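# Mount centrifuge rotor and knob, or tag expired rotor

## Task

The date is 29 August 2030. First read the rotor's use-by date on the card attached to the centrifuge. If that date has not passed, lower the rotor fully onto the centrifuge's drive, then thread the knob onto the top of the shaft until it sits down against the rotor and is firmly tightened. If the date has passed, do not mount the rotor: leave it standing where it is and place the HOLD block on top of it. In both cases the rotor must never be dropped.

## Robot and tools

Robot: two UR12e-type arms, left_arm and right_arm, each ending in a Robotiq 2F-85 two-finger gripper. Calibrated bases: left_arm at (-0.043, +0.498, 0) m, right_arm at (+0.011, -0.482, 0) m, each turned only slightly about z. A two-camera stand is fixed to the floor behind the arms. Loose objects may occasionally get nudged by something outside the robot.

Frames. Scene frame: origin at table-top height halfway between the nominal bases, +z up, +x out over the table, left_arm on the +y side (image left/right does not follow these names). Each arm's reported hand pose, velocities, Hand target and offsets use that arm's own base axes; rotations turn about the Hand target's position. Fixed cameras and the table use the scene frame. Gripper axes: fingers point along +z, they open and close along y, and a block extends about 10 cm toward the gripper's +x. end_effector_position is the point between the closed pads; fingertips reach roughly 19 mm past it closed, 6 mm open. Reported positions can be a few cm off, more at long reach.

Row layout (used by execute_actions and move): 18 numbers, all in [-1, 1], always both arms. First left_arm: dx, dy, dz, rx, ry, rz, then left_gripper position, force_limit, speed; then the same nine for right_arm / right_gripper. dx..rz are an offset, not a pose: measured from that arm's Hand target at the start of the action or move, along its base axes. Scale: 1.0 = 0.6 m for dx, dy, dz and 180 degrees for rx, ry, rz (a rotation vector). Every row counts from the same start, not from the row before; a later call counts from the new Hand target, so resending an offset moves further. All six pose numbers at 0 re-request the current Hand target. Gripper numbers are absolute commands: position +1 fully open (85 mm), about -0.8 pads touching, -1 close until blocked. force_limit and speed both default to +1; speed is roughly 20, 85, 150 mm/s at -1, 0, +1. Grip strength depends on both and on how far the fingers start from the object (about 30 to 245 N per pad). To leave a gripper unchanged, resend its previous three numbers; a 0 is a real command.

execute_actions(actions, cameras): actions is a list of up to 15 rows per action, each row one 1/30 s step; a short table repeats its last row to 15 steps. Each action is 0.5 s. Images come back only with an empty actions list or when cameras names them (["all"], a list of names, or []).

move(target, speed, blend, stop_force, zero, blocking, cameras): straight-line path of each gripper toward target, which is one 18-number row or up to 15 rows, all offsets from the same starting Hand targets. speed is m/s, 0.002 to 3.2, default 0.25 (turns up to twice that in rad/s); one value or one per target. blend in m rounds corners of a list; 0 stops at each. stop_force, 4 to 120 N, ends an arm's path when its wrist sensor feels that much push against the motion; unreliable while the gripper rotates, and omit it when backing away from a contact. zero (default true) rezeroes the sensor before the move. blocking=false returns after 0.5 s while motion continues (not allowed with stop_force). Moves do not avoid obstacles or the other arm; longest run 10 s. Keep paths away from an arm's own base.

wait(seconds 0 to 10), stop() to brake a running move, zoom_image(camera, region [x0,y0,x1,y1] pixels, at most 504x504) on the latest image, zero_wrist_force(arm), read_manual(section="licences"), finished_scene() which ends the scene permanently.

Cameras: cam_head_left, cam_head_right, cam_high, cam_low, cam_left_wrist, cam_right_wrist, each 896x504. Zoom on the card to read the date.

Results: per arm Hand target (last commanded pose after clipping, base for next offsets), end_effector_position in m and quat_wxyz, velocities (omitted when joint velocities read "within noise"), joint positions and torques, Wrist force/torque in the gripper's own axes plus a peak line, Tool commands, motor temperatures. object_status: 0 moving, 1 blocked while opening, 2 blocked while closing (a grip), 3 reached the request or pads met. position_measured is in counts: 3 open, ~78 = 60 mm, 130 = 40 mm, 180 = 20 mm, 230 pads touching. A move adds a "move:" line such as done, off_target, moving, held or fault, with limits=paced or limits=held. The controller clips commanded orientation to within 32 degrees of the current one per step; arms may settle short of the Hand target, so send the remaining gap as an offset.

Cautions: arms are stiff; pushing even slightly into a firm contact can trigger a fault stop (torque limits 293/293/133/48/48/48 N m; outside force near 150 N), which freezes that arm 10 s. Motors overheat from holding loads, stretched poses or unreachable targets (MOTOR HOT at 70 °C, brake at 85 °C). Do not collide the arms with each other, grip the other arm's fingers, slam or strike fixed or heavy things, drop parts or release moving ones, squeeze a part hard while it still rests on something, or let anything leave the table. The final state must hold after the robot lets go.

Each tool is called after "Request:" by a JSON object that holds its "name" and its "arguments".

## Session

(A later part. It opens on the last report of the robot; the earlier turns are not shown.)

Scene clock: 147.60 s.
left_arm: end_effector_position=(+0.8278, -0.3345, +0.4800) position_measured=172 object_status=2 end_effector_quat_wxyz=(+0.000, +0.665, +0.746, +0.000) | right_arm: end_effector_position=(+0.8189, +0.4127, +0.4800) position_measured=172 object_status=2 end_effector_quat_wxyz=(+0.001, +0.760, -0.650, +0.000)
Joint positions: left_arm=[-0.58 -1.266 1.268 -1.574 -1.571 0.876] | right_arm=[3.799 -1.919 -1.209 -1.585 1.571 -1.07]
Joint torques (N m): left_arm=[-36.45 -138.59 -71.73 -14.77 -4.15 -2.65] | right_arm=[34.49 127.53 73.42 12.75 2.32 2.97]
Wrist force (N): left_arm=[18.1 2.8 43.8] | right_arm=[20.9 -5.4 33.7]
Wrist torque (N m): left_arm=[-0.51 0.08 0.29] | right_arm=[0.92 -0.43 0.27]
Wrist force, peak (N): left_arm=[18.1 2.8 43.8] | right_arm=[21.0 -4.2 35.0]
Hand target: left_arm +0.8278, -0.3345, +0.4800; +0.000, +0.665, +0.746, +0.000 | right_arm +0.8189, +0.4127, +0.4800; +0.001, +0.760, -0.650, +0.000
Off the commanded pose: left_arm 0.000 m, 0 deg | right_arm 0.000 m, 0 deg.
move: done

Request:
{"name": "move", "arguments": {"target": [0.00591, 0.00231, 0, 0, 0, 0, -1, 1, -1, 0.00581, 0.00256, 0, 0, 0, 0, -1, 1, -1], "speed": 0.02}}

Scene clock: 149.00 s.
left_arm: end_effector_position=(+0.8312, -0.3332, +0.4800) position_measured=172 object_status=2 end_effector_quat_wxyz=(+0.000, +0.665, +0.746, +0.000) | right_arm: end_effector_position=(+0.8223, +0.4142, +0.4800) position_measured=172 object_status=2 end_effector_quat_wxyz=(+0.001, +0.760, -0.650, +0.000)
Joint positions: left_arm=[-0.577 -1.261 1.262 -1.572 -1.571 0.879] | right_arm=[3.799 -1.926 -1.2 -1.588 1.571 -1.071]
Joint torques (N m): left_arm=[-1.41 -100.53 -92.69 -11.65 -3.91 1.35] | right_arm=[14.31 103.53 91.98 7.55 6.91 -4.74]
Wrist force (N): left_arm=[27.4 -1.3 39.8] | right_arm=[25.5 -2.1 35.7]
Wrist torque (N m): left_arm=[0.35 0.08 0.03] | right_arm=[0.08 -0.45 0.43]
Wrist force, peak (N): left_arm=[29.1 1.4 42.7] | right_arm=[31.3 -2.1 33.4]
Hand target: left_arm +0.8313, -0.3331, +0.4800; +0.000, +0.665, +0.746, +0.000 | right_arm +0.8223, +0.4142, +0.4800; +0.001, +0.760, -0.650, +0.000
Off the commanded pose: left_arm 0.000 m, 0 deg | right_arm 0.000 m, 0 deg.
move: done

Request:
{"name": "move", "arguments": {"target": [0.00005, 0.00167, 0, 0, 0, 0, -1, 1, -1, -0.000017, 0.00167, 0, 0, 0, 0, -1, 1, -1], "speed": 0.02}}

Scene clock: 149.97 s.
left_arm: end_effector_position=(+0.8313, -0.3322, +0.4798) position_measured=172 object_status=2 end_effector_quat_wxyz=(+0.000, +0.665, +0.746, +0.000) | right_arm: end_effector_position=(+0.8223, +0.4151, +0.4800) position_measured=172 object_status=2 end_effector_quat_wxyz=(+0.001, +0.760, -0.650, +0.000)
Joint positions: left_arm=[-0.576 -1.261 1.262 -1.572 -1.571 0.88] | right_arm=[3.799 -1.927 -1.199 -1.588 1.571 -1.07]
Joint torques (N m): left_arm=[10.98 -148.26 -79.98 -15.64 -4.14 1.72] | right_arm=[41.97 91.41 84.25 8.03 7.95 3.25]
Wrist force (N): left_arm=[10.5 -1.1 54.2] | right_arm=[30.8 -0.2 23.9]
Wrist torque (N m): left_arm=[0.31 -0.17 -0.18] | right_arm=[-0.14 -0.12 0.16]
Wrist force, peak (N): left_arm=[10.5 -1.1 54.2] | right_arm=[25.6 -1.8 35.9]
Hand target: left_arm +0.8313, -0.3321, +0.4800; +0.000, +0.665, +0.746, +0.000 | right_arm +0.8223, +0.4152, +0.4800; +0.001, +0.760, -0.650, +0.000
Off the commanded pose: left_arm 0.000 m, 0 deg | right_arm 0.000 m, 0 deg.
move: done

Request:
{"name": "move", "arguments": {"target": [-0.000267, -0.00833, 0, 0, 0, 0, -1, 1, -1, 0.000083, -0.00833, 0, 0, 0, 0, -1, 1, -1], "speed": 0.02}}

Scene clock: 151.23 s.
left_arm: end_effector_position=(+0.8312, -0.3370, +0.4801) position_measured=172 object_status=2 end_effector_quat_wxyz=(+0.000, +0.665, +0.746, +0.000) | right_arm: end_effector_position=(+0.8224, +0.4103, +0.4799) position_measured=172 object_status=2 end_effector_quat_wxyz=(+0.001, +0.760, -0.650, +0.000)
Joint positions: left_arm=[-0.581 -1.259 1.258 -1.571 -1.571 0.876] | right_arm=[3.795 -1.923 -1.204 -1.587 1.571 -1.074]
Joint torques (N m): left_arm=[-41.51 -97.43 -93.02 -11.17 -1.89 -2.21] | right_arm=[11.13 128.28 76.73 14.33 5.93 -4.68]
Wrist force (N): left_arm=[25.0 -3.0 40.0] | right_arm=[22.8 -2.3 34.9]
Wrist torque (N m): left_arm=[0.08 0.01 0.34] | right_arm=[0.02 -0.58 0.54]
Wrist force, peak (N): left_arm=[7.1 -1.8 61.0] | right_arm=[22.8 -2.3 34.9]
Hand target: left_arm +0.8312, -0.3371, +0.4800; +0.000, +0.665, +0.746, +0.000 | right_arm +0.8224, +0.4102, +0.4800; +0.001, +0.760, -0.650, +0.000
Off the commanded pose: left_arm 0.000 m, 0 deg | right_arm 0.000 m, 0 deg.
move: done

Request:
{"name": "move", "arguments": {"target": [-0.00004, -0.00125, 0, 0, 0, 0, -1, 1, -1, 0.0000125, -0.00125, 0, 0, 0, 0, -1, 1, -1], "speed": 0.02}}

Scene clock: 152.50 s.
left_arm: end_effector_position=(+0.8312, -0.3379, +0.4800) position_measured=172 object_status=2 end_effector_quat_wxyz=(+0.000, +0.665, +0.746, +0.000) | right_arm: end_effector_position=(+0.8224, +0.4095, +0.4800) position_measured=172 object_status=2 end_effector_quat_wxyz=(+0.001, +0.760, -0.650, +0.000)
Joint positions: left_arm=[-0.581 -1.258 1.258 -1.571 -1.571 0.875] | right_arm=[3.794 -1.922 -1.205 -1.586 1.571 -1.075]
Joint torques (N m): left_arm=[-40.8 -96.22 -91.39 -11.2 -2.11 -2.73] | right_arm=[10.18 128.72 76.4 14.32 3.35 -4.84]
Wrist force (N): left_arm=[25.7 -3.0 39.7] | right_arm=[23.2 -2.0 35.5]
Wrist torque (N m): left_arm=[0.07 0.01 0.34] | right_arm=[0.08 -0.49 0.54]
Wrist force, peak (N): left_arm=[25.5 -2.9 40.0] | right_arm=[24.1 -1.9 35.8]
Hand target: left_arm +0.8311, -0.3379, +0.4800; +0.000, +0.665, +0.746, +0.000 | right_arm +0.8224, +0.4094, +0.4800; +0.001, +0.760, -0.650, +0.000
Off the commanded pose: left_arm 0.000 m, 0 deg | right_arm 0.000 m, 0 deg.
move: done

Request:
{"name": "move", "arguments": {"target": [-0.00004, -0.00125, 0, 0, 0, 0, -1, 1, -1, 0.0000125, -0.00125, 0, 0, 0, 0, -1, 1, -1], "speed": 0.02}}

Scene clock: 153.43 s.
left_arm: end_effector_position=(+0.8311, -0.3386, +0.4800) position_measured=172 object_status=2 end_effector_quat_wxyz=(+0.000, +0.665, +0.746, +0.000) | right_arm: end_effector_position=(+0.8224, +0.4087, +0.4800) position_measured=172 object_status=2 end_effector_quat_wxyz=(+0.001, +0.760, -0.650, +0.000)
Joint positions: left_arm=[-0.582 -1.258 1.257 -1.571 -1.571 0.874] | right_arm=[3.794 -1.922 -1.206 -1.586 1.571 -1.076]
Joint torques (N m): left_arm=[-40.74 -95.97 -91.87 -11.19 -2.33 -2.92] | right_arm=[10.69 127.79 76.74 14.79 2.49 -4.61]
Wrist force (N): left_arm=[25.8 -2.7 39.7] | right_arm=[23.3 -1.8 35.5]
Wrist torque (N m): left_arm=[0.13 0.00 0.35] | right_arm=[0.10 -0.51 0.55]
Wrist force, peak (N): left_arm=[25.9 -2.8 40.0] | right_arm=[23.6 -2.4 35.8]
Hand target: left_arm +0.8311, -0.3386, +0.4800; +0.000, +0.665, +0.746, +0.000 | right_arm +0.8224, +0.4087, +0.4800; +0.001, +0.760, -0.650, +0.000
Off the commanded pose: left_arm 0.000 m, 0 deg | right_arm 0.000 m, 0 deg.
move: done

Request:
{"name": "move", "arguments": {"target": [-0.00004, -0.00125, 0, 0, 0, 0, -1, 1, -1, 0.0000125, -0.00125, 0, 0, 0, 0, -1, 1, -1], "speed": 0.02}}

Scene clock: 155.00 s.
left_arm: end_effector_position=(+0.8311, -0.3394, +0.4800) position_measured=172 object_status=2 end_effector_quat_wxyz=(+0.000, +0.665, +0.746, +0.000) | right_arm: end_effector_position=(+0.8224, +0.4080, +0.4799) position_measured=172 object_status=2 end_effector_quat_wxyz=(+0.001, +0.760, -0.650, +0.000)
Joint positions: left_arm=[-0.583 -1.257 1.257 -1.571 -1.571 0.873] | right_arm=[3.793 -1.921 -1.206 -1.586 1.571 -1.076]
Joint torques (N m): left_arm=[-42.64 -93.62 -90.8 -11.33 -2.64 -2.99] | right_arm=[8.94 131.54 78.78 14.08 2.2 -4.96]
Wrist force (N): left_arm=[28.0 -2.7 37.0] | right_arm=[21.4 -2.5 37.7]
Wrist torque (N m): left_arm=[0.19 0.07 0.42] | right_arm=[0.27 -0.57 0.60]
Wrist force, peak (N): left_arm=[25.9 -2.7 40.0] | right_arm=[22.3 -3.4 37.5]
Hand target: left_arm +0.8311, -0.3394, +0.4800; +0.000, +0.665, +0.746, +0.000 | right_arm +0.8224, +0.4079, +0.4800; +0.001, +0.760, -0.650, +0.000
Off the commanded pose: left_arm 0.000 m, 0 deg | right_arm 0.000 m, 0 deg.
move: done

Request:
{"name": "move", "arguments": {"target": [0.0001, 0.0055, 0, 0, 0, 0, -1, 1, -1, -0.00014, 0.0055, 0, 0, 0, 0, -1, 1, -1], "speed": 0.02}}

Scene clock: 156.13 s.
left_arm: end_effector_position=(+0.8312, -0.3362, +0.4800) position_measured=172 object_status=2 end_effector_quat_wxyz=(+0.000, +0.665, +0.746, +0.000) | right_arm: end_effector_position=(+0.8223, +0.4112, +0.4800) position_measured=172 object_status=2 end_effector_quat_wxyz=(+0.001, +0.760, -0.650, +0.000)
Joint positions: left_arm=[-0.58 -1.259 1.259 -1.572 -1.571 0.876] | right_arm=[3.796 -1.924 -1.203 -1.587 1.571 -1.073]
Joint torques (N m): left_arm=[-0.33 -132.37 -73.31 -16.69 -4.31 1.78] | right_arm=[35.25 104.77 90.49 7.5 3.27 3.43]
Wrist force (N): left_arm=[25.4 -2.4 39.0] | right_arm=[23.4 -1.7 35.9]
Wrist torque (N m): left_arm=[0.24 -0.06 0.00] | right_arm=[0.19 -0.49 0.30]
Wrist force, peak (N): left_arm=[28.3 -2.5 38.2] | right_arm=[23.3 -2.0 39.4]
Hand target: left_arm +0.8312, -0.3361, +0.4800; +0.000, +0.665, +0.746, +0.000 | right_arm +0.8223, +0.4112, +0.4800; +0.001, +0.760, -0.650, +0.000
Off the commanded pose: left_arm 0.000 m, 0 deg | right_arm 0.000 m, 0 deg.
move: done

Request:
{"name": "move", "arguments": {"target": [0, 0, -0.03333, 0, 0, 0, -1, 1, -1, 0, 0, -0.03333, 0, 0, 0, -1, 1, -1], "speed": 0.015, "stop_force": 15}}

Scene clock: 158.70 s.
left_arm: end_effector_position=(+0.8312, -0.3361, +0.4600) position_measured=172 object_status=2 end_effector_quat_wxyz=(+0.000, +0.665, +0.746, +0.000) | right_arm: end_effector_position=(+0.8223, +0.4113, +0.4600) position_measured=172 object_status=2 end_effector_quat_wxyz=(+0.001, +0.760, -0.650, +0.000)
Joint positions: left_arm=[-0.58 -1.259 1.293 -1.606 -1.571 0.876] | right_arm=[3.796 -1.924 -1.238 -1.552 1.571 -1.073]
Joint torques (N m): left_arm=[0.27 -97.43 -72.41 -15.88 -6.78 1.07] | right_arm=[20.36 105.08 76.44 14.18 8.12 2.11]
Wrist force (N): left_arm=[21.0 -2.2 39.4] | right_arm=[18.3 -1.5 35.8]
Wrist torque (N m): left_arm=[0.23 -0.01 -0.01] | right_arm=[0.20 -0.42 0.29]
Wrist force, peak (N): left_arm=[25.2 -2.6 39.2] | right_arm=[23.2 -1.5 36.3]
Hand target: left_arm +0.8312, -0.3361, +0.4600; +0.000, +0.665, +0.746, +0.000 | right_arm +0.8223, +0.4112, +0.4600; +0.001, +0.760, -0.650, +0.000
Off the commanded pose: left_arm 0.000 m, 0 deg | right_arm 0.000 m, 0 deg.
move: done

Request:
{"name": "move", "arguments": {"target": [0, 0, -0.05, 0, 0, 0, -1, 1, -1, 0, 0, -0.05, 0, 0, 0, -1, 1, -1], "speed": 0.025, "stop_force": 15}}

Scene clock: 161.47 s.
left_arm: end_effector_position=(+0.8312, -0.3361, +0.4300) position_measured=172 object_status=2 end_effector_quat_wxyz=(+0.000, +0.665, +0.746, +0.000) | right_arm: end_effector_position=(+0.8223, +0.4112, +0.4300) position_measured=172 object_status=2 end_effector_quat_wxyz=(+0.001, +0.760, -0.650, +0.000)
Joint positions: left_arm=[-0.58 -1.256 1.342 -1.658 -1.571 0.876] | right_arm=[3.796 -1.926 -1.287 -1.5 1.571 -1.073]
Joint torques (N m): left_arm=[0.82 -98.93 -71.75 -15.73 -4.84 0.81] | right_arm=[16.54 106 75.9 13.51 6.13 0.73]
Wrist force (N): left_arm=[18.0 -3.5 39.4] | right_arm=[16.0 -2.7 35.7]
Wrist torque (N m): left_arm=[0.12 0.04 0.12] | right_arm=[0.11 -0.45 0.42]
Wrist force, peak (N): left_arm=[21.0 -2.5 39.6] | right_arm=[18.9 -1.6 35.7]
Hand target: left_arm +0.8312, -0.3361, +0.4300; +0.000, +0.665, +0.746, +0.000 | right_arm +0.8223, +0.4112, +0.4300; +0.001, +0.760, -0.650, +0.000
Off the commanded pose: left_arm 0.000 m, 0 deg | right_arm 0.000 m, 0 deg.
move: done

Request:
{"name": "move", "arguments": {"target": [0, 0, -0.06667, 0, 0, 0, -1, 1, -1, 0, 0, -0.06667, 0, 0, 0, -1, 1, -1], "speed": 0.03, "stop_force": 15}}

Scene clock: 163.97 s.
left_arm: end_effector_position=(+0.8312, -0.3361, +0.3900) position_measured=172 object_status=2 end_effector_quat_wxyz=(+0.000, +0.665, +0.746, +0.000) | right_arm: end_effector_position=(+0.8223, +0.4112, +0.3900) position_measured=172 object_status=2 end_effector_quat_wxyz=(+0.001, +0.760, -0.650, +0.000)
Joint positions: left_arm=[-0.58 -1.248 1.402 -1.726 -1.571 0.876] | right_arm=[3.796 -1.933 -1.348 -1.433 1.571 -1.073]
Joint torques (N m): left_arm=[0.03 -98.51 -70.8 -15.09 -1.77 0.28] | right_arm=[15.88 106.24 75.73 13.17 3.64 -0.48]
Wrist force (N): left_arm=[15.0 -3.3 39.4] | right_arm=[12.7 -3.3 35.5]
Wrist torque (N m): left_arm=[0.23 0.01 0.13] | right_arm=[0.08 -0.42 0.46]
Wrist force, peak (N): left_arm=[18.2 -3.2 39.7] | right_arm=[16.0 -3.1 35.6]
Hand target: left_arm +0.8312, -0.3361, +0.3900; +0.000, +0.665, +0.746, +0.000 | right_arm +0.8223, +0.4112, +0.3900; +0.001, +0.760, -0.650, +0.000
Off the commanded pose: left_arm 0.000 m, 0 deg | right_arm 0.000 m, 0 deg.
move: done

Request:
{"name": "move", "arguments": {"target": [0, 0, -0.06667, 0, 0, 0, -1, 1, -1, 0, 0, -0.06667, 0, 0, 0, -1, 1, -1], "speed": 0.03, "stop_force": 15, "cameras": ["cam_head_left", "cam_low"]}}

Scene clock: 166.77 s.
left_arm: end_effector_position=(+0.8312, -0.3361, +0.3500) position_measured=172 object_status=2 end_effector_quat_wxyz=(+0.000, +0.665, +0.746, +0.000) | right_arm: end_effector_position=(+0.8223, +0.4112, +0.3500) position_measured=172 object_status=2 end_effector_quat_wxyz=(+0.001, +0.760, -0.650, +0.000)
Joint positions: left_arm=[-0.58 -1.235 1.456 -1.793 -1.571 0.876] | right_arm=[3.796 -1.945 -1.403 -1.366 1.571 -1.073]
Joint torques (N m): left_arm=[0.27 -100.02 -69.87 -14.64 -2.1 -0.11] | right_arm=[14.47 108.53 73.25 12.32 0.87 -1.49]
Wrist force (N): left_arm=[11.4 -3.8 39.2] | right_arm=[9.2 -3.3 35.8]
Wrist torque (N m): left_arm=[0.17 0.06 0.22] | right_arm=[0.13 -0.38 0.48]
Wrist force, peak (N): left_arm=[14.7 -3.5 39.8] | right_arm=[13.0 -2.9 36.1]
Hand target: left_arm +0.8312, -0.3361, +0.3500; +0.000, +0.665, +0.746, +0.000 | right_arm +0.8223, +0.4112, +0.3500; +0.001, +0.760, -0.650, +0.000
Off the commanded pose: left_arm 0.000 m, 0 deg | right_arm 0.000 m, 0 deg.
move: done
Images, in order (width x height): cam_head_left 896x504, cam_low 896x504.

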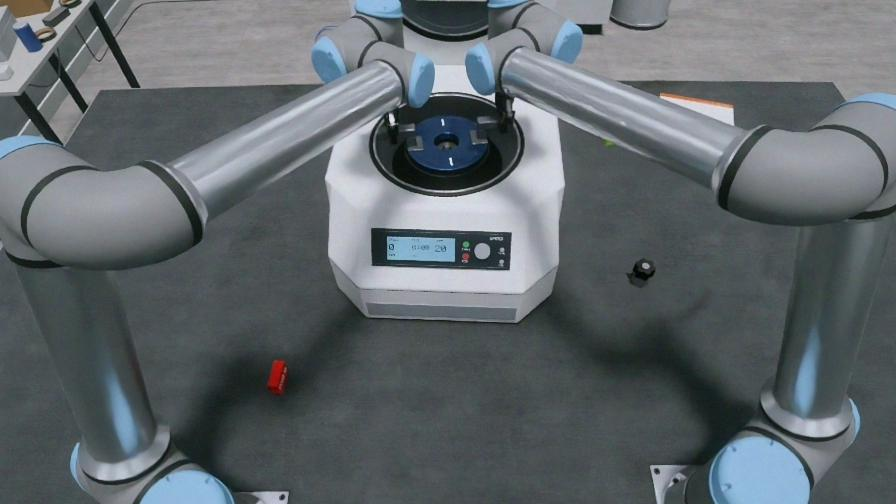

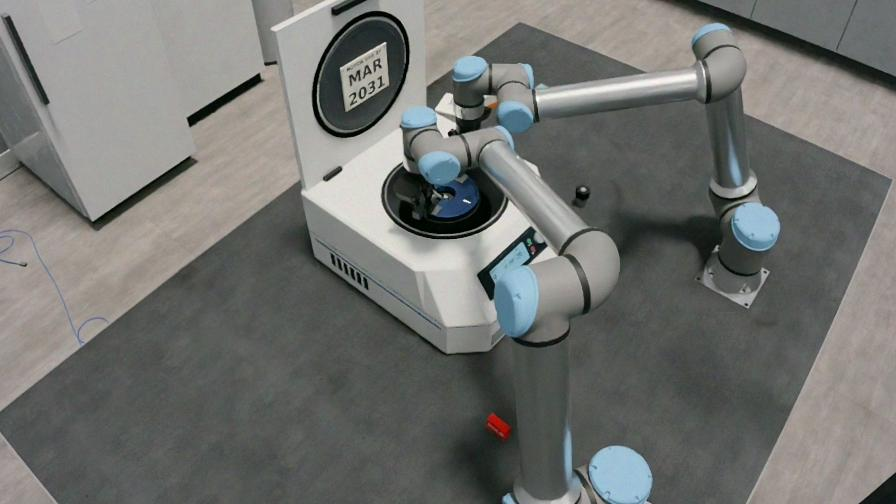

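Request:
{"name": "move", "arguments": {"target": [0, 0, -0.05, 0, 0, 0, -1, 1, -1, 0, 0, -0.05, 0, 0, 0, -1, 1, -1], "speed": 0.02, "stop_force": 12}}

Scene clock: 169.63 s.
left_arm: end_effector_position=(+0.8312, -0.3361, +0.3321) position_measured=172 object_status=2 end_effector_quat_wxyz=(+0.000, +0.665, +0.746, +0.000) | right_arm: end_effector_position=(+0.8223, +0.4112, +0.3320) position_measured=172 object_status=2 end_effector_quat_wxyz=(+0.001, +0.760, -0.650, +0.000)
Joint positions: left_arm=[-0.58 -1.228 1.479 -1.822 -1.571 0.876] | right_arm=[3.796 -1.951 -1.426 -1.337 1.571 -1.073]
Joint torques (N m): left_arm=[-7.81 -138.06 -86.79 -8.21 -2.29 -0.48] | right_arm=[14.11 122.23 84.73 5.1 5.36 -2.44]
Wrist force (N): left_arm=[8.6 -3.4 37.8] | right_arm=[6.6 -3.4 33.2]
Wrist torque (N m): left_arm=[-0.07 -0.03 0.19] | right_arm=[0.28 -0.29 0.50]
Wrist force, peak (N): left_arm=[11.5 -3.9 39.6] | right_arm=[9.1 -3.4 36.0]
Hand target: left_arm +0.8312, -0.3361, +0.3321; +0.000, +0.665, +0.746, +0.000 (not the last commanded pose) | right_arm +0.8223, +0.4112, +0.3320; +0.001, +0.760, -0.650, +0.000 (not the last commanded pose)
Off the commanded pose: left_arm 0.012 m, 0 deg | right_arm 0.012 m, 0 deg.
move: contact (left_arm, right_arm)

Request:
{"name": "execute_actions", "arguments": {"actions": [], "cameras": ["cam_head_left", "cam_high", "cam_head_right", "cam_left_wrist", "cam_right_wrist"]}}

Scene clock: 171.80 s.
left_arm: end_effector_position=(+0.8312, -0.3361, +0.3321) position_measured=172 object_status=2 end_effector_quat_wxyz=(+0.000, +0.665, +0.746, +0.000) | right_arm: end_effector_position=(+0.8223, +0.4112, +0.3320) position_measured=172 object_status=2 end_effector_quat_wxyz=(+0.001, +0.760, -0.650, +0.000)
Joint positions: left_arm=[-0.58 -1.228 1.479 -1.822 -1.571 0.876] | right_arm=[3.796 -1.951 -1.426 -1.337 1.571 -1.073]
Joint velocities: within noise
Joint torques (N m): left_arm=[-15.33 -137.4 -86.41 -10.16 -2.18 -0.43] | right_arm=[13.82 122.77 85.3 6.94 5.59 -2.4]
Motor temperatures (°C): left_arm=[33 47 36 32 48 50] | right_arm=[38 40 31 41 41 42]
Wrist force (N): left_arm=[8.5 -3.3 38.1] | right_arm=[6.9 -3.5 33.7]
Wrist torque (N m): left_arm=[-0.05 0.02 0.19] | right_arm=[0.28 -0.29 0.52]
Wrist force, peak (N): left_arm=[8.7 -3.1 38.4] | right_arm=[7.5 -3.3 33.7]
Hand target: left_arm +0.8312, -0.3361, +0.3321; +0.000, +0.665, +0.746, +0.000 (not the last commanded pose) | right_arm +0.8223, +0.4112, +0.3320; +0.001, +0.760, -0.650, +0.000 (not the last commanded pose)
Tool commands: left_gripper/position=-1.0 left_gripper/force_limit=+1.0 left_gripper/speed=-1.0 right_gripper/position=-1.0 right_gripper/force_limit=+1.0 right_gripper/speed=-1.0
Off the commanded pose: left_arm 0.012 m, 0 deg | right_arm 0.012 m, 0 deg.
camera_calibration:
cam_left_wrist: T_world_to_cam=[[0.995349, 0.0961966, -0.00513473, -0.783226], [0.0913915, -0.92609, 0.366066, -0.490895], [0.0304591, -0.364833, -0.930575, 0.286427], [0, 0, 0, 1]] pos_world=[0.815722, -0.274772, 0.44222]
cam_right_wrist: T_world_to_cam=[[-0.989772, -0.139946, 0.027672, 0.86448], [-0.121795, 0.929983, 0.34684, -0.377065], [-0.0742732, 0.339922, -0.937516, 0.358746], [0, 0, 0, 1]] pos_world=[0.83636, 0.349698, 0.44319]
Images, in order (width x height): cam_head_left 896x504, cam_head_right 896x504, cam_high 896x504, cam_left_wrist 896x504, cam_right_wrist 896x504.

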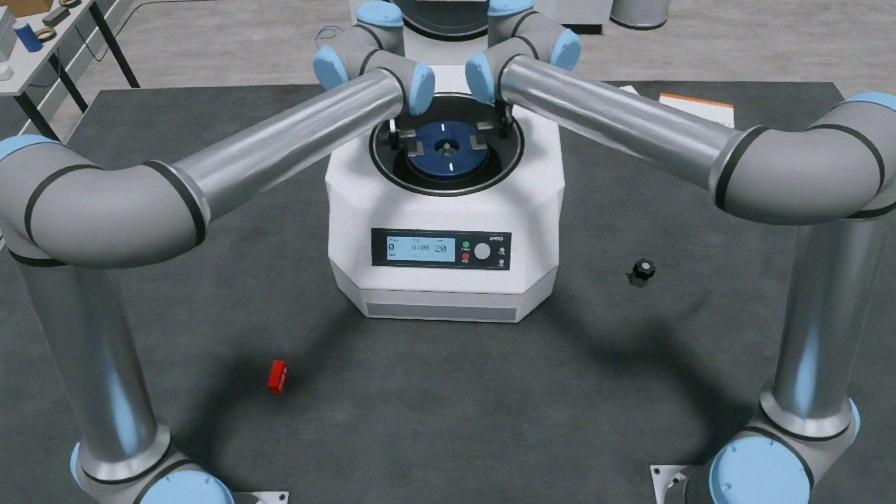

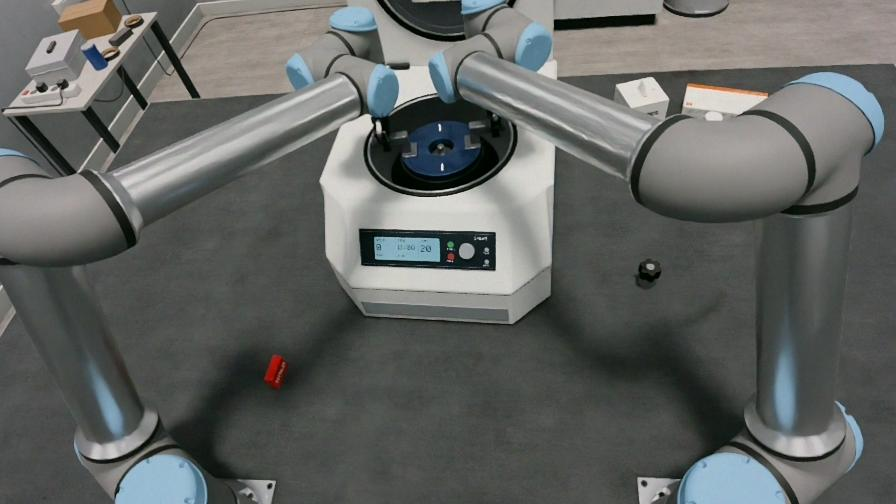

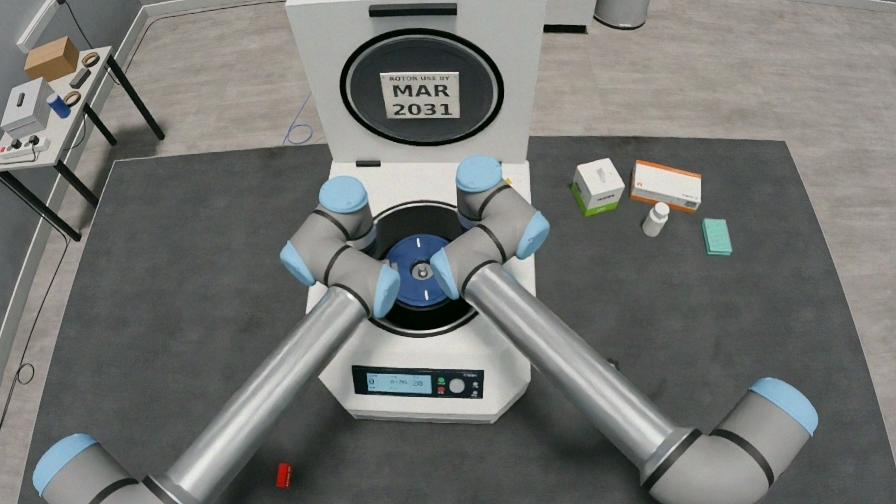

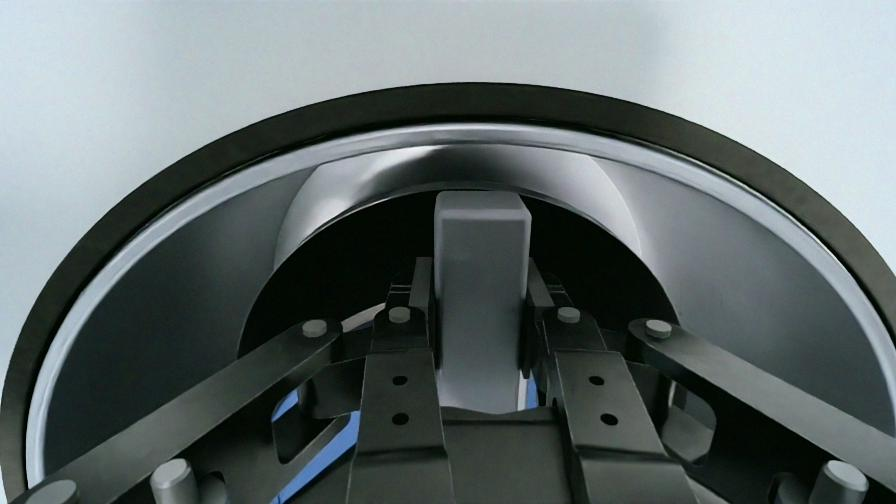

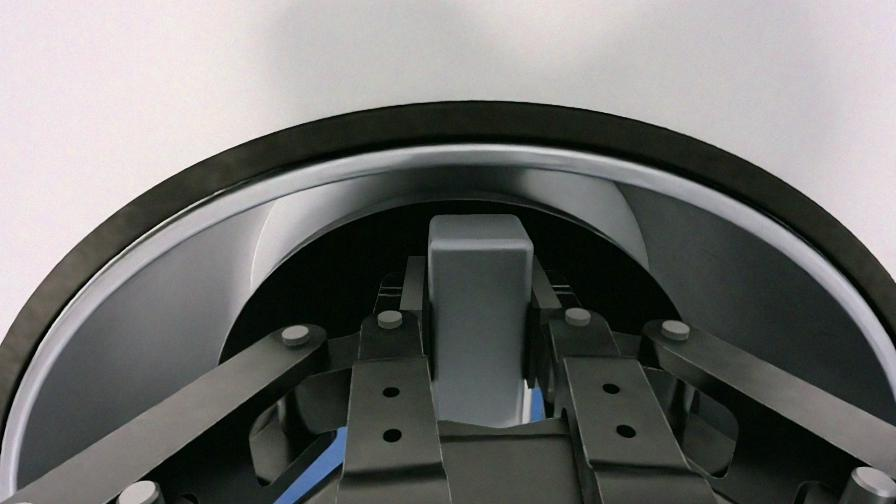

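Request:
{"name": "zoom_image", "arguments": {"camera": "cam_high", "region": [380, 230, 464, 314]}}

Request:
{"name": "zoom_image", "arguments": {"camera": "cam_head_left", "region": [400, 110, 496, 182]}}

Request:
{"name": "zoom_image", "arguments": {"camera": "cam_head_right", "region": [392, 110, 488, 182]}}

Scaled by 6.000 from the camera's 896x504 image, which has a finer 1280x720 frame.

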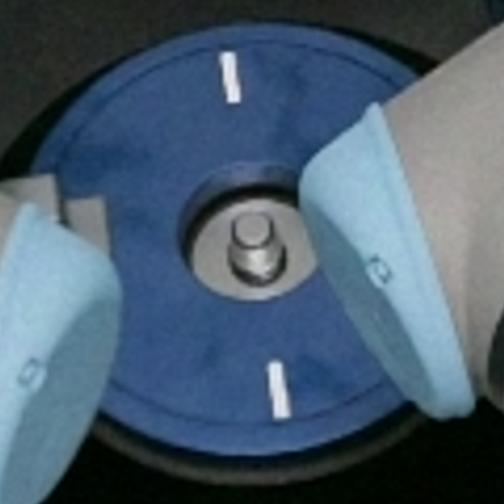

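Scaled by 5.250 from the camera's 896x504 image, which has a finer 1280x720 frame.

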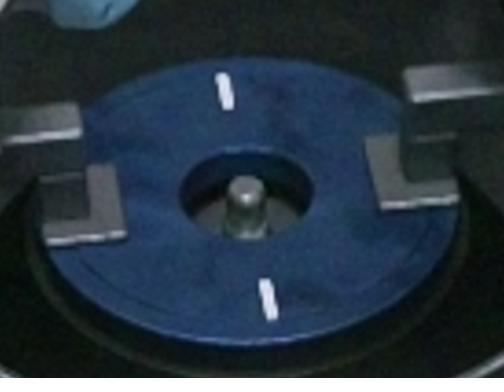

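Scaled by 5.250 from the camera's 896x504 image, which has a finer 1280x720 frame.

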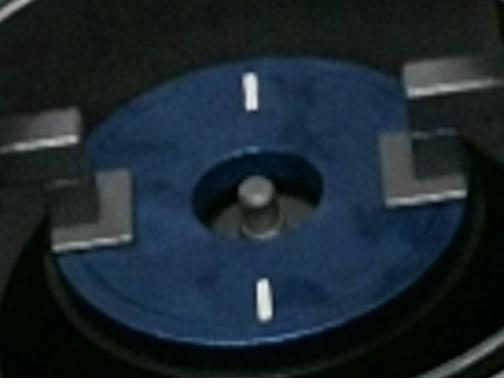

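Request:
{"name": "zoom_image", "arguments": {"camera": "cam_high", "region": [407, 252, 441, 286]}}

Request:
{"name": "zoom_image", "arguments": {"camera": "cam_head_left", "region": [430, 135, 462, 161]}}

Request:
{"name": "zoom_image", "arguments": {"camera": "cam_head_right", "region": [424, 135, 456, 161]}}

Scaled by 14.824 from the camera's 896x504 image, which has a finer 1280x720 frame.

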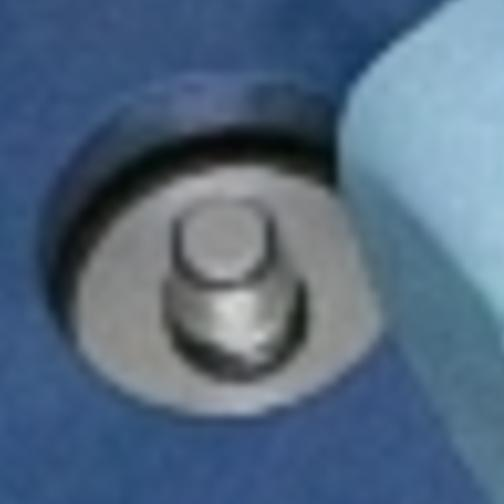

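Scaled by 15.750 from the camera's 896x504 image, which has a finer 1280x720 frame.

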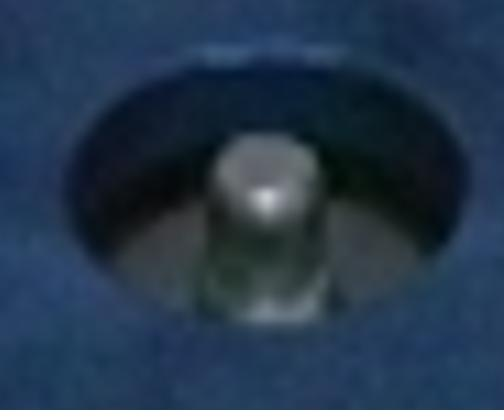

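Scaled by 15.750 from the camera's 896x504 image, which has a finer 1280x720 frame.

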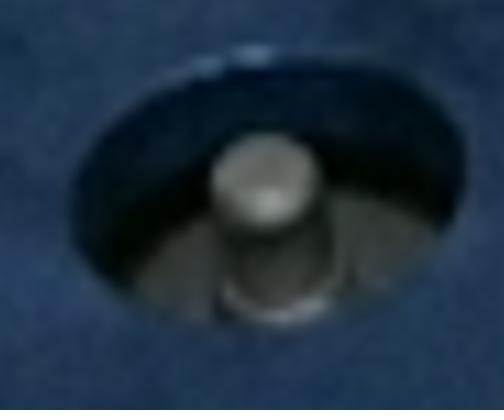

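Request:
{"name": "move", "arguments": {"target": [0.003815, 0.000407, 0, 0, 0, -0.005556, -1, 1, -1, -0.003958, -0.000585, 0, 0, 0, -0.005556, -1, 1, -1], "speed": 0.01}}

Scene clock: 185.07 s.
left_arm: end_effector_position=(+0.8334, -0.3358, +0.3321) position_measured=172 object_status=2 end_effector_quat_wxyz=(+0.000, +0.672, +0.741, +0.000) | right_arm: end_effector_position=(+0.8200, +0.4109, +0.3321) position_measured=172 object_status=2 end_effector_quat_wxyz=(+0.001, +0.755, -0.656, +0.000)
Joint positions: left_arm=[-0.578 -1.225 1.475 -1.821 -1.571 0.895] | right_arm=[3.797 -1.948 -1.431 -1.335 1.571 -1.055]
Joint torques (N m): left_arm=[10.76 -95.61 -85.42 -8.61 -3.06 1.18] | right_arm=[21.72 127.14 69.95 12.31 6.05 3.31]
Wrist force (N): left_arm=[13.4 -4.5 33.6] | right_arm=[9.3 -2.5 30.2]
Wrist torque (N m): left_arm=[0.00 0.09 0.14] | right_arm=[0.12 -0.43 0.48]
Wrist force, peak (N): left_arm=[15.3 -2.6 38.6] | right_arm=[12.5 -2.0 33.2]
Hand target: left_arm +0.8335, -0.3358, +0.3321; +0.000, +0.672, +0.741, +0.000 | right_arm +0.8199, +0.4109, +0.3320; +0.001, +0.755, -0.656, +0.000
Off the commanded pose: left_arm 0.000 m, 0 deg | right_arm 0.000 m, 0 deg.
move: done

Request:
{"name": "move", "arguments": {"target": [-0.00762, -0.00088, 0, 0, 0, 0.011111, -1, 1, -1, 0.007907, 0.00124, 0, 0, 0, 0.011111, -1, 1, -1], "speed": 0.01}}

Scene clock: 187.87 s.
left_arm: end_effector_position=(+0.8289, -0.3364, +0.3321) position_measured=172 object_status=2 end_effector_quat_wxyz=(+0.000, +0.659, +0.752, +0.000) | right_arm: end_effector_position=(+0.8247, +0.4116, +0.3320) position_measured=172 object_status=2 end_effector_quat_wxyz=(+0.001, +0.766, -0.643, +0.000)
Joint positions: left_arm=[-0.581 -1.232 1.484 -1.824 -1.571 0.857] | right_arm=[3.795 -1.955 -1.421 -1.338 1.571 -1.092]
Joint torques (N m): left_arm=[-31.15 -135.37 -67.91 -14.57 -2.97 -2.77] | right_arm=[0.87 106.26 85.39 5.49 -0.46 -5.21]
Wrist force (N): left_arm=[13.6 -3.2 38.0] | right_arm=[12.6 -3.4 32.7]
Wrist torque (N m): left_arm=[-0.05 0.00 0.48] | right_arm=[0.33 -0.33 0.76]
Wrist force, peak (N): left_arm=[13.9 -3.3 38.0] | right_arm=[12.9 -3.3 33.2]
Hand target: left_arm +0.8289, -0.3364, +0.3321; +0.000, +0.659, +0.752, +0.000 | right_arm +0.8247, +0.4116, +0.3320; +0.001, +0.766, -0.643, +0.000
Off the commanded pose: left_arm 0.000 m, 0 deg | right_arm 0.000 m, 0 deg.
move: done

Request:
{"name": "move", "arguments": {"target": [[0, 0, 0.003333, 0, 0, 0, -1, 1, -1, 0, 0, 0.003333, 0, 0, 0, -1, 1, -1], [-0.003798, -0.000538, 0.003333, 0, 0, 0.005556, -1, 1, -1, 0.003935, 0.000723, 0.003333, 0, 0, 0.005556, -1, 1, -1]], "speed": 0.015}}

Request:
{"name": "move", "arguments": {"target": [0, 0, -0.013333, 0, 0, 0, -1, 1, -1, 0, 0, -0.013333, 0, 0, 0, -1, 1, -1], "speed": 0.012, "stop_force": 8}}

Scene clock: 193.67 s.
left_arm: end_effector_position=(+0.8266, -0.3367, +0.3341) position_measured=172 object_status=2 end_effector_quat_wxyz=(+0.000, +0.652, +0.758, +0.000) | right_arm: end_effector_position=(+0.8270, +0.4121, +0.3341) position_measured=172 object_status=2 end_effector_quat_wxyz=(+0.001, +0.771, -0.636, +0.000)
Joint positions: left_arm=[-0.583 -1.236 1.486 -1.821 -1.571 0.838] | right_arm=[3.794 -1.958 -1.413 -1.343 1.571 -1.11]
Joint torques (N m): left_arm=[-29.75 -136.89 -70.16 -15.11 -0.95 -3.8] | right_arm=[1.39 110.06 87.74 5.72 -0.25 -5.22]
Wrist force (N): left_arm=[13.1 -3.5 39.7] | right_arm=[12.6 -2.4 35.4]
Wrist torque (N m): left_arm=[0.22 0.05 0.53] | right_arm=[0.24 -0.38 0.72]
Wrist force, peak (N): left_arm=[13.8 -3.4 39.8] | right_arm=[12.9 -4.3 36.2]
Hand target: left_arm +0.8266, -0.3367, +0.3341; +0.000, +0.652, +0.758, +0.000 | right_arm +0.8270, +0.4121, +0.3340; +0.001, +0.772, -0.636, +0.000
Off the commanded pose: left_arm 0.000 m, 0 deg | right_arm 0.000 m, 0 deg.
move: done

Scene clock: 195.23 s.
left_arm: end_effector_position=(+0.8266, -0.3367, +0.3321) position_measured=172 object_status=2 end_effector_quat_wxyz=(+0.000, +0.652, +0.758, +0.000) | right_arm: end_effector_position=(+0.8271, +0.4121, +0.3321) position_measured=172 object_status=2 end_effector_quat_wxyz=(+0.001, +0.772, -0.636, +0.000)
Joint positions: left_arm=[-0.583 -1.235 1.488 -1.825 -1.571 0.838] | right_arm=[3.793 -1.959 -1.415 -1.34 1.571 -1.111]
Joint torques (N m): left_arm=[-25.72 -137.01 -87.58 -8.92 -2.08 -2.1] | right_arm=[12.93 122.68 85.32 5.49 0.81 -3.96]
Wrist force (N): left_arm=[10.3 -3.5 38.4] | right_arm=[8.8 -3.3 34.6]
Wrist torque (N m): left_arm=[-0.01 0.06 0.48] | right_arm=[0.19 -0.36 0.69]
Wrist force, peak (N): left_arm=[11.9 -2.8 40.3] | right_arm=[11.9 -3.3 35.5]
Hand target: left_arm +0.8266, -0.3367, +0.3322; +0.000, +0.652, +0.758, +0.000 (not the last commanded pose) | right_arm +0.8271, +0.4121, +0.3321; +0.001, +0.772, -0.636, +0.000 (not the last commanded pose)
Off the commanded pose: left_arm 0.006 m, 0 deg | right_arm 0.006 m, 0 deg.
move: contact (left_arm, right_arm)

Request:
{"name": "move", "arguments": {"target": [[0, 0, 0.03333, 0, 0, 0, -1, 1, -1, 0, 0, 0.03333, 0, 0, 0, -1, 1, -1], [0.022897, 0.002235, 0.03333, 0, 0, -0.033333, -1, 1, -1, -0.02377, -0.003302, 0.03333, 0, 0, -0.033333, -1, 1, -1]], "speed": 0.05}}

Request:
{"name": "move", "arguments": {"target": [0, 0, -0.05, 0, 0, 0, -1, 1, -1, 0, 0, -0.05, 0, 0, 0, -1, 1, -1], "speed": 0.015, "stop_force": 10}}

Scene clock: 198.67 s.
left_arm: end_effector_position=(+0.8403, -0.3354, +0.3522) position_measured=172 object_status=2 end_effector_quat_wxyz=(+0.000, +0.691, +0.723, +0.000) | right_arm: end_effector_position=(+0.8128, +0.4101, +0.3521) position_measured=172 object_status=2 end_effector_quat_wxyz=(+0.001, +0.737, -0.676, +0.000)
Joint positions: left_arm=[-0.573 -1.223 1.435 -1.784 -1.571 0.952] | right_arm=[3.801 -1.929 -1.421 -1.364 1.571 -0.998]
Joint torques (N m): left_arm=[10.57 -102.55 -88.68 -8.8 -5.25 1.91] | right_arm=[23.32 130.5 74.25 13.13 3.85 3.01]
Wrist force (N): left_arm=[12.4 -3.1 39.8] | right_arm=[9.9 -3.3 35.0]
Wrist torque (N m): left_arm=[0.12 0.06 0.10] | right_arm=[-0.05 -0.49 0.48]
Wrist force, peak (N): left_arm=[20.4 -2.9 40.4] | right_arm=[18.8 -3.4 35.4]
Hand target: left_arm +0.8403, -0.3353, +0.3521; +0.000, +0.691, +0.723, +0.000 | right_arm +0.8128, +0.4101, +0.3521; +0.001, +0.737, -0.676, +0.000
Off the commanded pose: left_arm 0.000 m, 0 deg | right_arm 0.000 m, 0 deg.
move: done

Scene clock: 201.00 s.
left_arm: end_effector_position=(+0.8403, -0.3353, +0.3369) position_measured=172 object_status=2 end_effector_quat_wxyz=(+0.000, +0.691, +0.723, +0.000) | right_arm: end_effector_position=(+0.8128, +0.4101, +0.3366) position_measured=172 object_status=2 end_effector_quat_wxyz=(+0.001, +0.737, -0.676, +0.000)
Joint positions: left_arm=[-0.573 -1.217 1.455 -1.81 -1.571 0.953] | right_arm=[3.801 -1.935 -1.441 -1.338 1.571 -0.998]
Joint torques (N m): left_arm=[-15.13 -124.74 -82.91 -7.81 -2.79 1.07] | right_arm=[19.15 107.01 80.09 4.87 5.3 2.93]
Wrist force (N): left_arm=[9.1 -5.2 30.2] | right_arm=[8.7 -1.2 24.6]
Wrist torque (N m): left_arm=[0.27 0.08 0.19] | right_arm=[-0.11 -0.40 0.51]
Wrist force, peak (N): left_arm=[12.5 -3.8 39.7] | right_arm=[8.8 -3.0 36.2]
Hand target: left_arm +0.8403, -0.3353, +0.3369; +0.000, +0.691, +0.723, +0.000 (not the last commanded pose) | right_arm +0.8128, +0.4101, +0.3366; +0.001, +0.737, -0.676, +0.000 (not the last commanded pose)
Off the commanded pose: left_arm 0.015 m, 0 deg | right_arm 0.015 m, 0 deg.
move: contact (left_arm, right_arm)

Request:
{"name": "move", "arguments": {"target": [[0, 0, 0.006667, 0, 0, 0, -1, 1, -1, 0, 0, 0.006667, 0, 0, 0, -1, 1, -1], [-0.022897, -0.002235, 0.006667, 0, 0, 0.033333, -1, 1, -1, 0.02377, 0.003302, 0.006667, 0, 0, 0.033333, -1, 1, -1]], "speed": 0.05}}

Request:
{"name": "move", "arguments": {"target": [0, 0, -0.03, 0, 0, 0, -1, 1, -1, 0, 0, -0.03, 0, 0, 0, -1, 1, -1], "speed": 0.015, "stop_force": 10}}

Scene clock: 204.30 s.
left_arm: end_effector_position=(+0.8266, -0.3367, +0.3409) position_measured=172 object_status=2 end_effector_quat_wxyz=(+0.001, +0.652, +0.758, +0.000) | right_arm: end_effector_position=(+0.8270, +0.4121, +0.3406) position_measured=172 object_status=2 end_effector_quat_wxyz=(+0.001, +0.771, -0.636, +0.000)
Joint positions: left_arm=[-0.583 -1.238 1.477 -1.81 -1.571 0.838] | right_arm=[3.794 -1.956 -1.404 -1.354 1.571 -1.11]
Joint torques (N m): left_arm=[-31.88 -137.85 -71.45 -15.47 -0.3 -2.96] | right_arm=[2.16 107.82 87.15 5.56 1.66 -4.88]
Wrist force (N): left_arm=[15.6 -3.1 40.0] | right_arm=[13.4 -2.8 35.2]
Wrist torque (N m): left_arm=[0.25 0.11 0.45] | right_arm=[0.21 -0.46 0.72]
Wrist force, peak (N): left_arm=[22.7 -3.1 40.2] | right_arm=[20.3 -3.2 35.5]
Hand target: left_arm +0.8266, -0.3367, +0.3409; +0.000, +0.652, +0.758, +0.000 | right_arm +0.8271, +0.4121, +0.3406; +0.001, +0.772, -0.636, +0.000
Off the commanded pose: left_arm 0.000 m, 0 deg | right_arm 0.000 m, 0 deg.
move: done

Scene clock: 206.40 s.
left_arm: end_effector_position=(+0.8266, -0.3367, +0.3322) position_measured=172 object_status=2 end_effector_quat_wxyz=(+0.000, +0.652, +0.758, +0.000) | right_arm: end_effector_position=(+0.8271, +0.4121, +0.3320) position_measured=172 object_status=2 end_effector_quat_wxyz=(+0.001, +0.772, -0.636, +0.000)
Joint positions: left_arm=[-0.583 -1.235 1.488 -1.825 -1.571 0.838] | right_arm=[3.793 -1.959 -1.415 -1.34 1.571 -1.111]
Joint torques (N m): left_arm=[-27.52 -135.76 -87.35 -8.97 -4.71 -2.4] | right_arm=[18.52 121.52 85.58 5.45 4.29 -4.16]
Wrist force (N): left_arm=[10.5 -3.2 38.7] | right_arm=[8.8 -2.8 33.3]
Wrist torque (N m): left_arm=[0.02 0.10 0.45] | right_arm=[0.27 -0.38 0.68]
Wrist force, peak (N): left_arm=[12.9 -2.2 41.1] | right_arm=[13.3 -3.0 35.1]
Hand target: left_arm +0.8266, -0.3367, +0.3322; +0.000, +0.652, +0.758, +0.000 (not the last commanded pose) | right_arm +0.8271, +0.4121, +0.3320; +0.001, +0.772, -0.636, +0.000 (not the last commanded pose)
Off the commanded pose: left_arm 0.009 m, 0 deg | right_arm 0.009 m, 0 deg.
move: contact (left_arm, right_arm)

Request:
{"name": "move", "arguments": {"target": [0, 0, -0.00067, 0, 0, 0, -1, 1, -1, 0, 0, -0.00067, 0, 0, 0, -1, 1, -1], "speed": 0.005}}

Scene clock: 208.00 s.
left_arm: end_effector_position=(+0.8266, -0.3367, +0.3320) position_measured=172 object_status=2 end_effector_quat_wxyz=(+0.001, +0.652, +0.758, +0.000) | right_arm: end_effector_position=(+0.8271, +0.4121, +0.3317) position_measured=172 object_status=2 end_effector_quat_wxyz=(+0.001, +0.772, -0.636, +0.000)
Joint positions: left_arm=[-0.583 -1.235 1.489 -1.826 -1.571 0.838] | right_arm=[3.794 -1.959 -1.416 -1.339 1.571 -1.111]
Joint torques (N m): left_arm=[-28.16 -99.67 -63.41 -15.06 -4.35 -1.9] | right_arm=[17.65 103.63 63.25 12.06 4.31 -2.5]
Wrist force (N): left_arm=[18.9 -5.8 25.7] | right_arm=[12.4 0.4 19.9]
Wrist torque (N m): left_arm=[0.05 0.11 0.41] | right_arm=[0.20 -0.46 0.64]
Wrist force, peak (N): left_arm=[12.8 -3.6 38.5] | right_arm=[8.5 -2.8 34.3]
Hand target: left_arm +0.8266, -0.3367, +0.3318; +0.000, +0.652, +0.758, +0.000 | right_arm +0.8271, +0.4121, +0.3316; +0.001, +0.772, -0.636, +0.000
Off the commanded pose: left_arm 0.000 m, 0 deg | right_arm 0.000 m, 0 deg.
move: done

Request:
{"name": "move", "arguments": {"target": [-0.00005, 0.00033, -0.00075, 0, 0, 0, -1, 1, -1, 0.00006, -0.0002, -0.00075, 0, 0, 0, -1, 1, -1], "speed": 0.005}}

Scene clock: 209.30 s.
left_arm: end_effector_position=(+0.8265, -0.3366, +0.3314) position_measured=172 object_status=2 end_effector_quat_wxyz=(+0.001, +0.652, +0.758, +0.000) | right_arm: end_effector_position=(+0.8271, +0.4120, +0.3313) position_measured=172 object_status=2 end_effector_quat_wxyz=(+0.001, +0.772, -0.636, +0.000)
Joint positions: left_arm=[-0.583 -1.235 1.489 -1.826 -1.571 0.838] | right_arm=[3.793 -1.959 -1.416 -1.338 1.571 -1.111]
Joint torques (N m): left_arm=[2.09 -77.61 -53.13 -14.19 -3.89 1.58] | right_arm=[2.22 84.33 50.28 10.92 4.26 -4.51]
Wrist force (N): left_arm=[26.0 -8.4 7.2] | right_arm=[13.5 3.8 0.3]
Wrist torque (N m): left_arm=[-0.20 -0.06 0.34] | right_arm=[0.42 -0.28 0.60]
Wrist force, peak (N): left_arm=[19.2 -6.1 25.4] | right_arm=[11.8 0.5 19.7]
Hand target: left_arm +0.8265, -0.3365, +0.3314; +0.000, +0.652, +0.758, +0.000 | right_arm +0.8271, +0.4120, +0.3312; +0.001, +0.772, -0.636, +0.000
Off the commanded pose: left_arm 0.000 m, 0 deg | right_arm 0.000 m, 0 deg.
move: done

Request:
{"name": "move", "arguments": {"target": [-0.00007, 0.0005, 0, 0, 0, 0, -1, 1, -1, 0, 0, 0, 0, 0, 0, 0.1, 1, -1], "speed": 0.01, "cameras": ["cam_right_wrist"]}}

Scene clock: 212.97 s.
left_arm: end_effector_position=(+0.8265, -0.3362, +0.3313) position_measured=172 object_status=2 end_effector_quat_wxyz=(+0.000, +0.652, +0.758, +0.000) | right_arm: end_effector_position=(+0.8271, +0.4120, +0.3312) position_measured=117 object_status=0 end_effector_quat_wxyz=(+0.001, +0.772, -0.636, +0.000)
Joint positions: left_arm=[-0.583 -1.235 1.49 -1.826 -1.571 0.839] | right_arm=[3.793 -1.959 -1.416 -1.338 1.571 -1.111]
Joint torques (N m): left_arm=[14.4 -116.22 -54.61 -10.69 -2.69 1.25] | right_arm=[-1.92 83.46 60.68 4.21 -3.6 -3.76]
Wrist force (N): left_arm=[8.4 -3.9 16.4] | right_arm=[-0.3 -0.6 -0.6]
Wrist torque (N m): left_arm=[-0.44 -0.06 0.37] | right_arm=[-0.27 -0.22 0.40]
Wrist force, peak (N): left_arm=[26.3 -8.8 7.0] | right_arm=[13.9 4.3 -0.1]
Hand target: left_arm +0.8265, -0.3362, +0.3314; +0.000, +0.652, +0.758, +0.000 | right_arm +0.8271, +0.4120, +0.3312; +0.001, +0.772, -0.636, +0.000
Off the commanded pose: left_arm 0.000 m, 0 deg | right_arm 0.000 m, 0 deg.
move: done
camera_calibration:
cam_right_wrist: T_world_to_cam=[[-0.984276, -0.174464, 0.0276258, 0.879013], [-0.154249, 0.925149, 0.346852, -0.348033], [-0.0860713, 0.337137, -0.937513, 0.368909], [0, 0, 0, 1]] pos_world=[0.84326, 0.350966, 0.44229]
Images, in order (width x height): cam_right_wrist 896x504.

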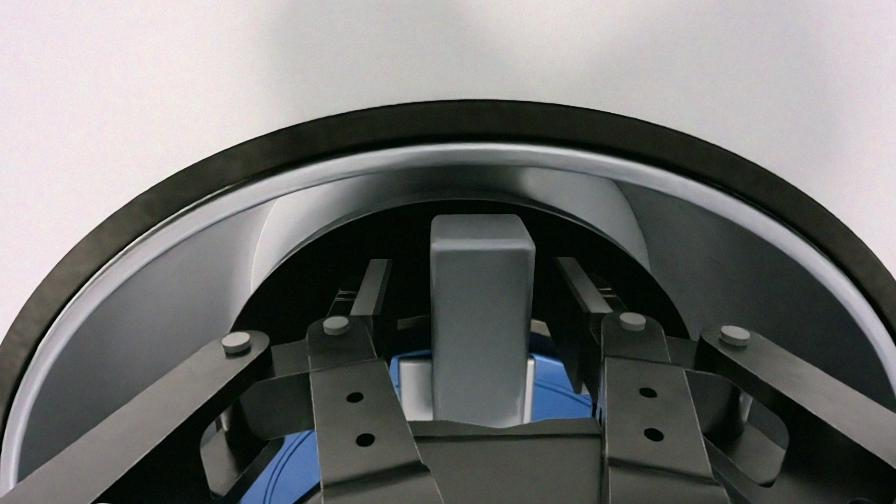

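Request:
{"name": "move", "arguments": {"target": [0, 0, -0.00033, 0, 0, 0, -1, 1, -1, 0, 0, 0.2647, 0, 0, 0, 0.1, 1, -1], "speed": 0.2, "cameras": ["cam_right_wrist", "cam_head_left", "cam_high"]}}

Scene clock: 215.43 s.
left_arm: end_effector_position=(+0.8265, -0.3362, +0.3312) position_measured=172 object_status=2 end_effector_quat_wxyz=(+0.001, +0.652, +0.758, +0.000) | right_arm: end_effector_position=(+0.8271, +0.4119, +0.4899) position_measured=117 object_status=3 end_effector_quat_wxyz=(+0.001, +0.772, -0.636, +0.000)
Joint positions: left_arm=[-0.583 -1.235 1.49 -1.827 -1.571 0.839] | right_arm=[3.793 -1.932 -1.174 -1.608 1.57 -1.111]
Joint torques (N m): left_arm=[11.14 -83.81 -51.52 -11.45 -2.06 0.81] | right_arm=[7.24 73.98 62.05 1.52 2.47 0.77]
Wrist force (N): left_arm=[12.3 -5.7 10.9] | right_arm=[-0.8 -0.9 -1.1]
Wrist torque (N m): left_arm=[-0.49 -0.03 0.47] | right_arm=[-0.32 -0.11 0.39]
Wrist force, peak (N): left_arm=[7.3 -4.2 17.4] | right_arm=[-0.3 -1.2 -2.8]
Hand target: left_arm +0.8265, -0.3362, +0.3312; +0.000, +0.652, +0.758, +0.000 | right_arm +0.8271, +0.4120, +0.4900; +0.001, +0.772, -0.636, +0.000
Off the commanded pose: left_arm 0.000 m, 0 deg | right_arm 0.000 m, 0 deg.
move: done
camera_calibration:
cam_right_wrist: T_world_to_cam=[[-0.984284, -0.174433, 0.0275489, 0.87465], [-0.154258, 0.925198, 0.346718, -0.402949], [-0.0859673, 0.337019, -0.937565, 0.517805], [0, 0, 0, 1]] pos_world=[0.84326, 0.350865, 0.60109]
Images, in order (width x height): cam_head_left 896x504, cam_high 896x504, cam_right_wrist 896x504.

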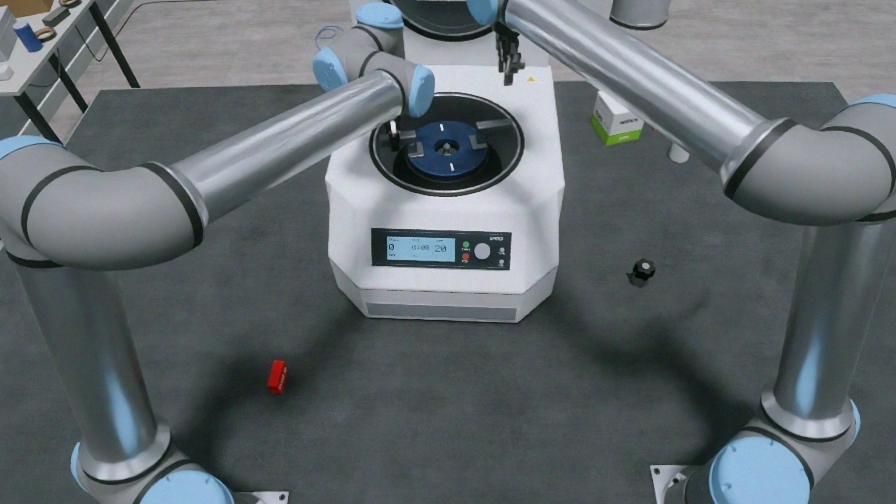

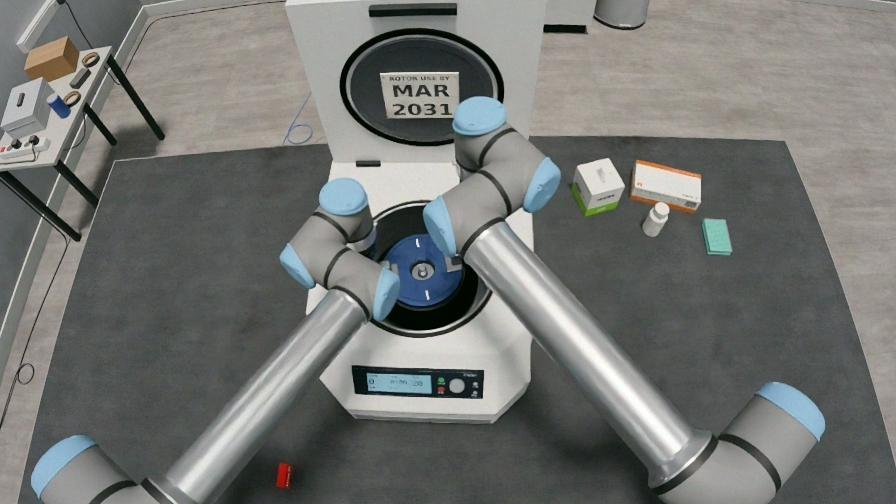

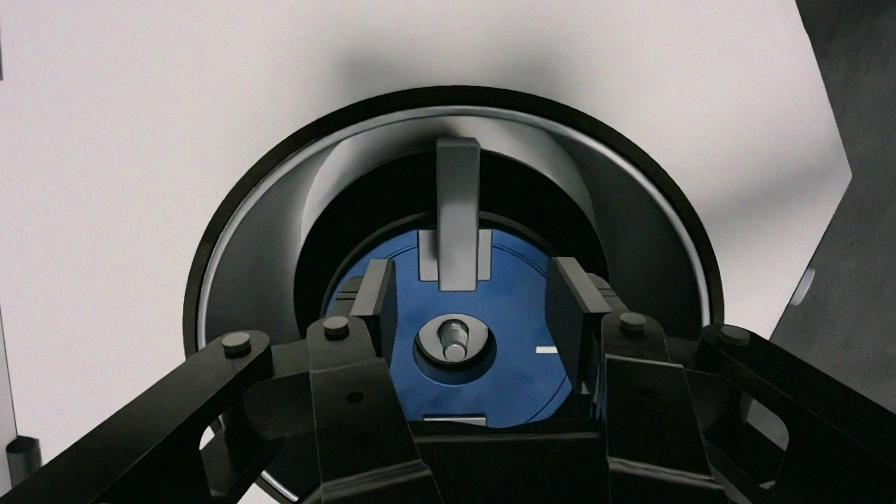

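Request:
{"name": "zoom_image", "arguments": {"camera": "cam_right_wrist", "region": [405, 300, 505, 390]}}

Scaled by 5.040 from the camera's 896x504 image, which has a finer 1280x720 frame.

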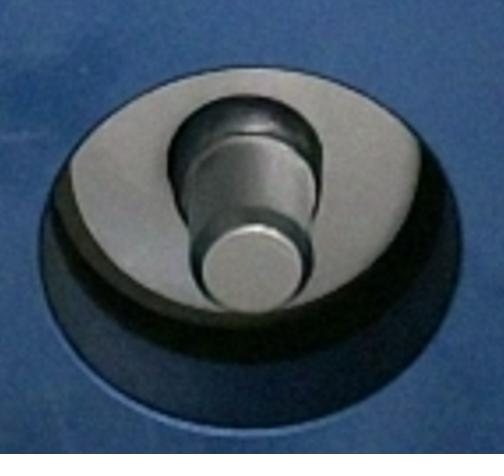

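Request:
{"name": "zoom_image", "arguments": {"camera": "cam_right_wrist", "region": [432, 312, 476, 346]}}

Scaled by 11.455 from the camera's 896x504 image, which has a finer 1280x720 frame.

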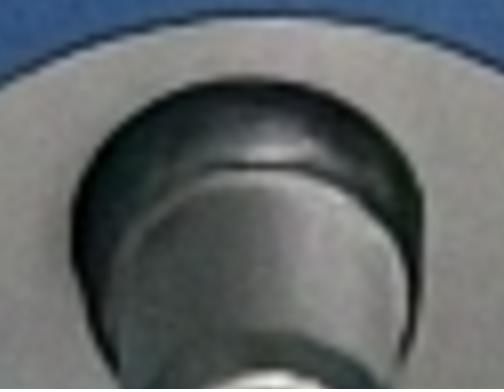

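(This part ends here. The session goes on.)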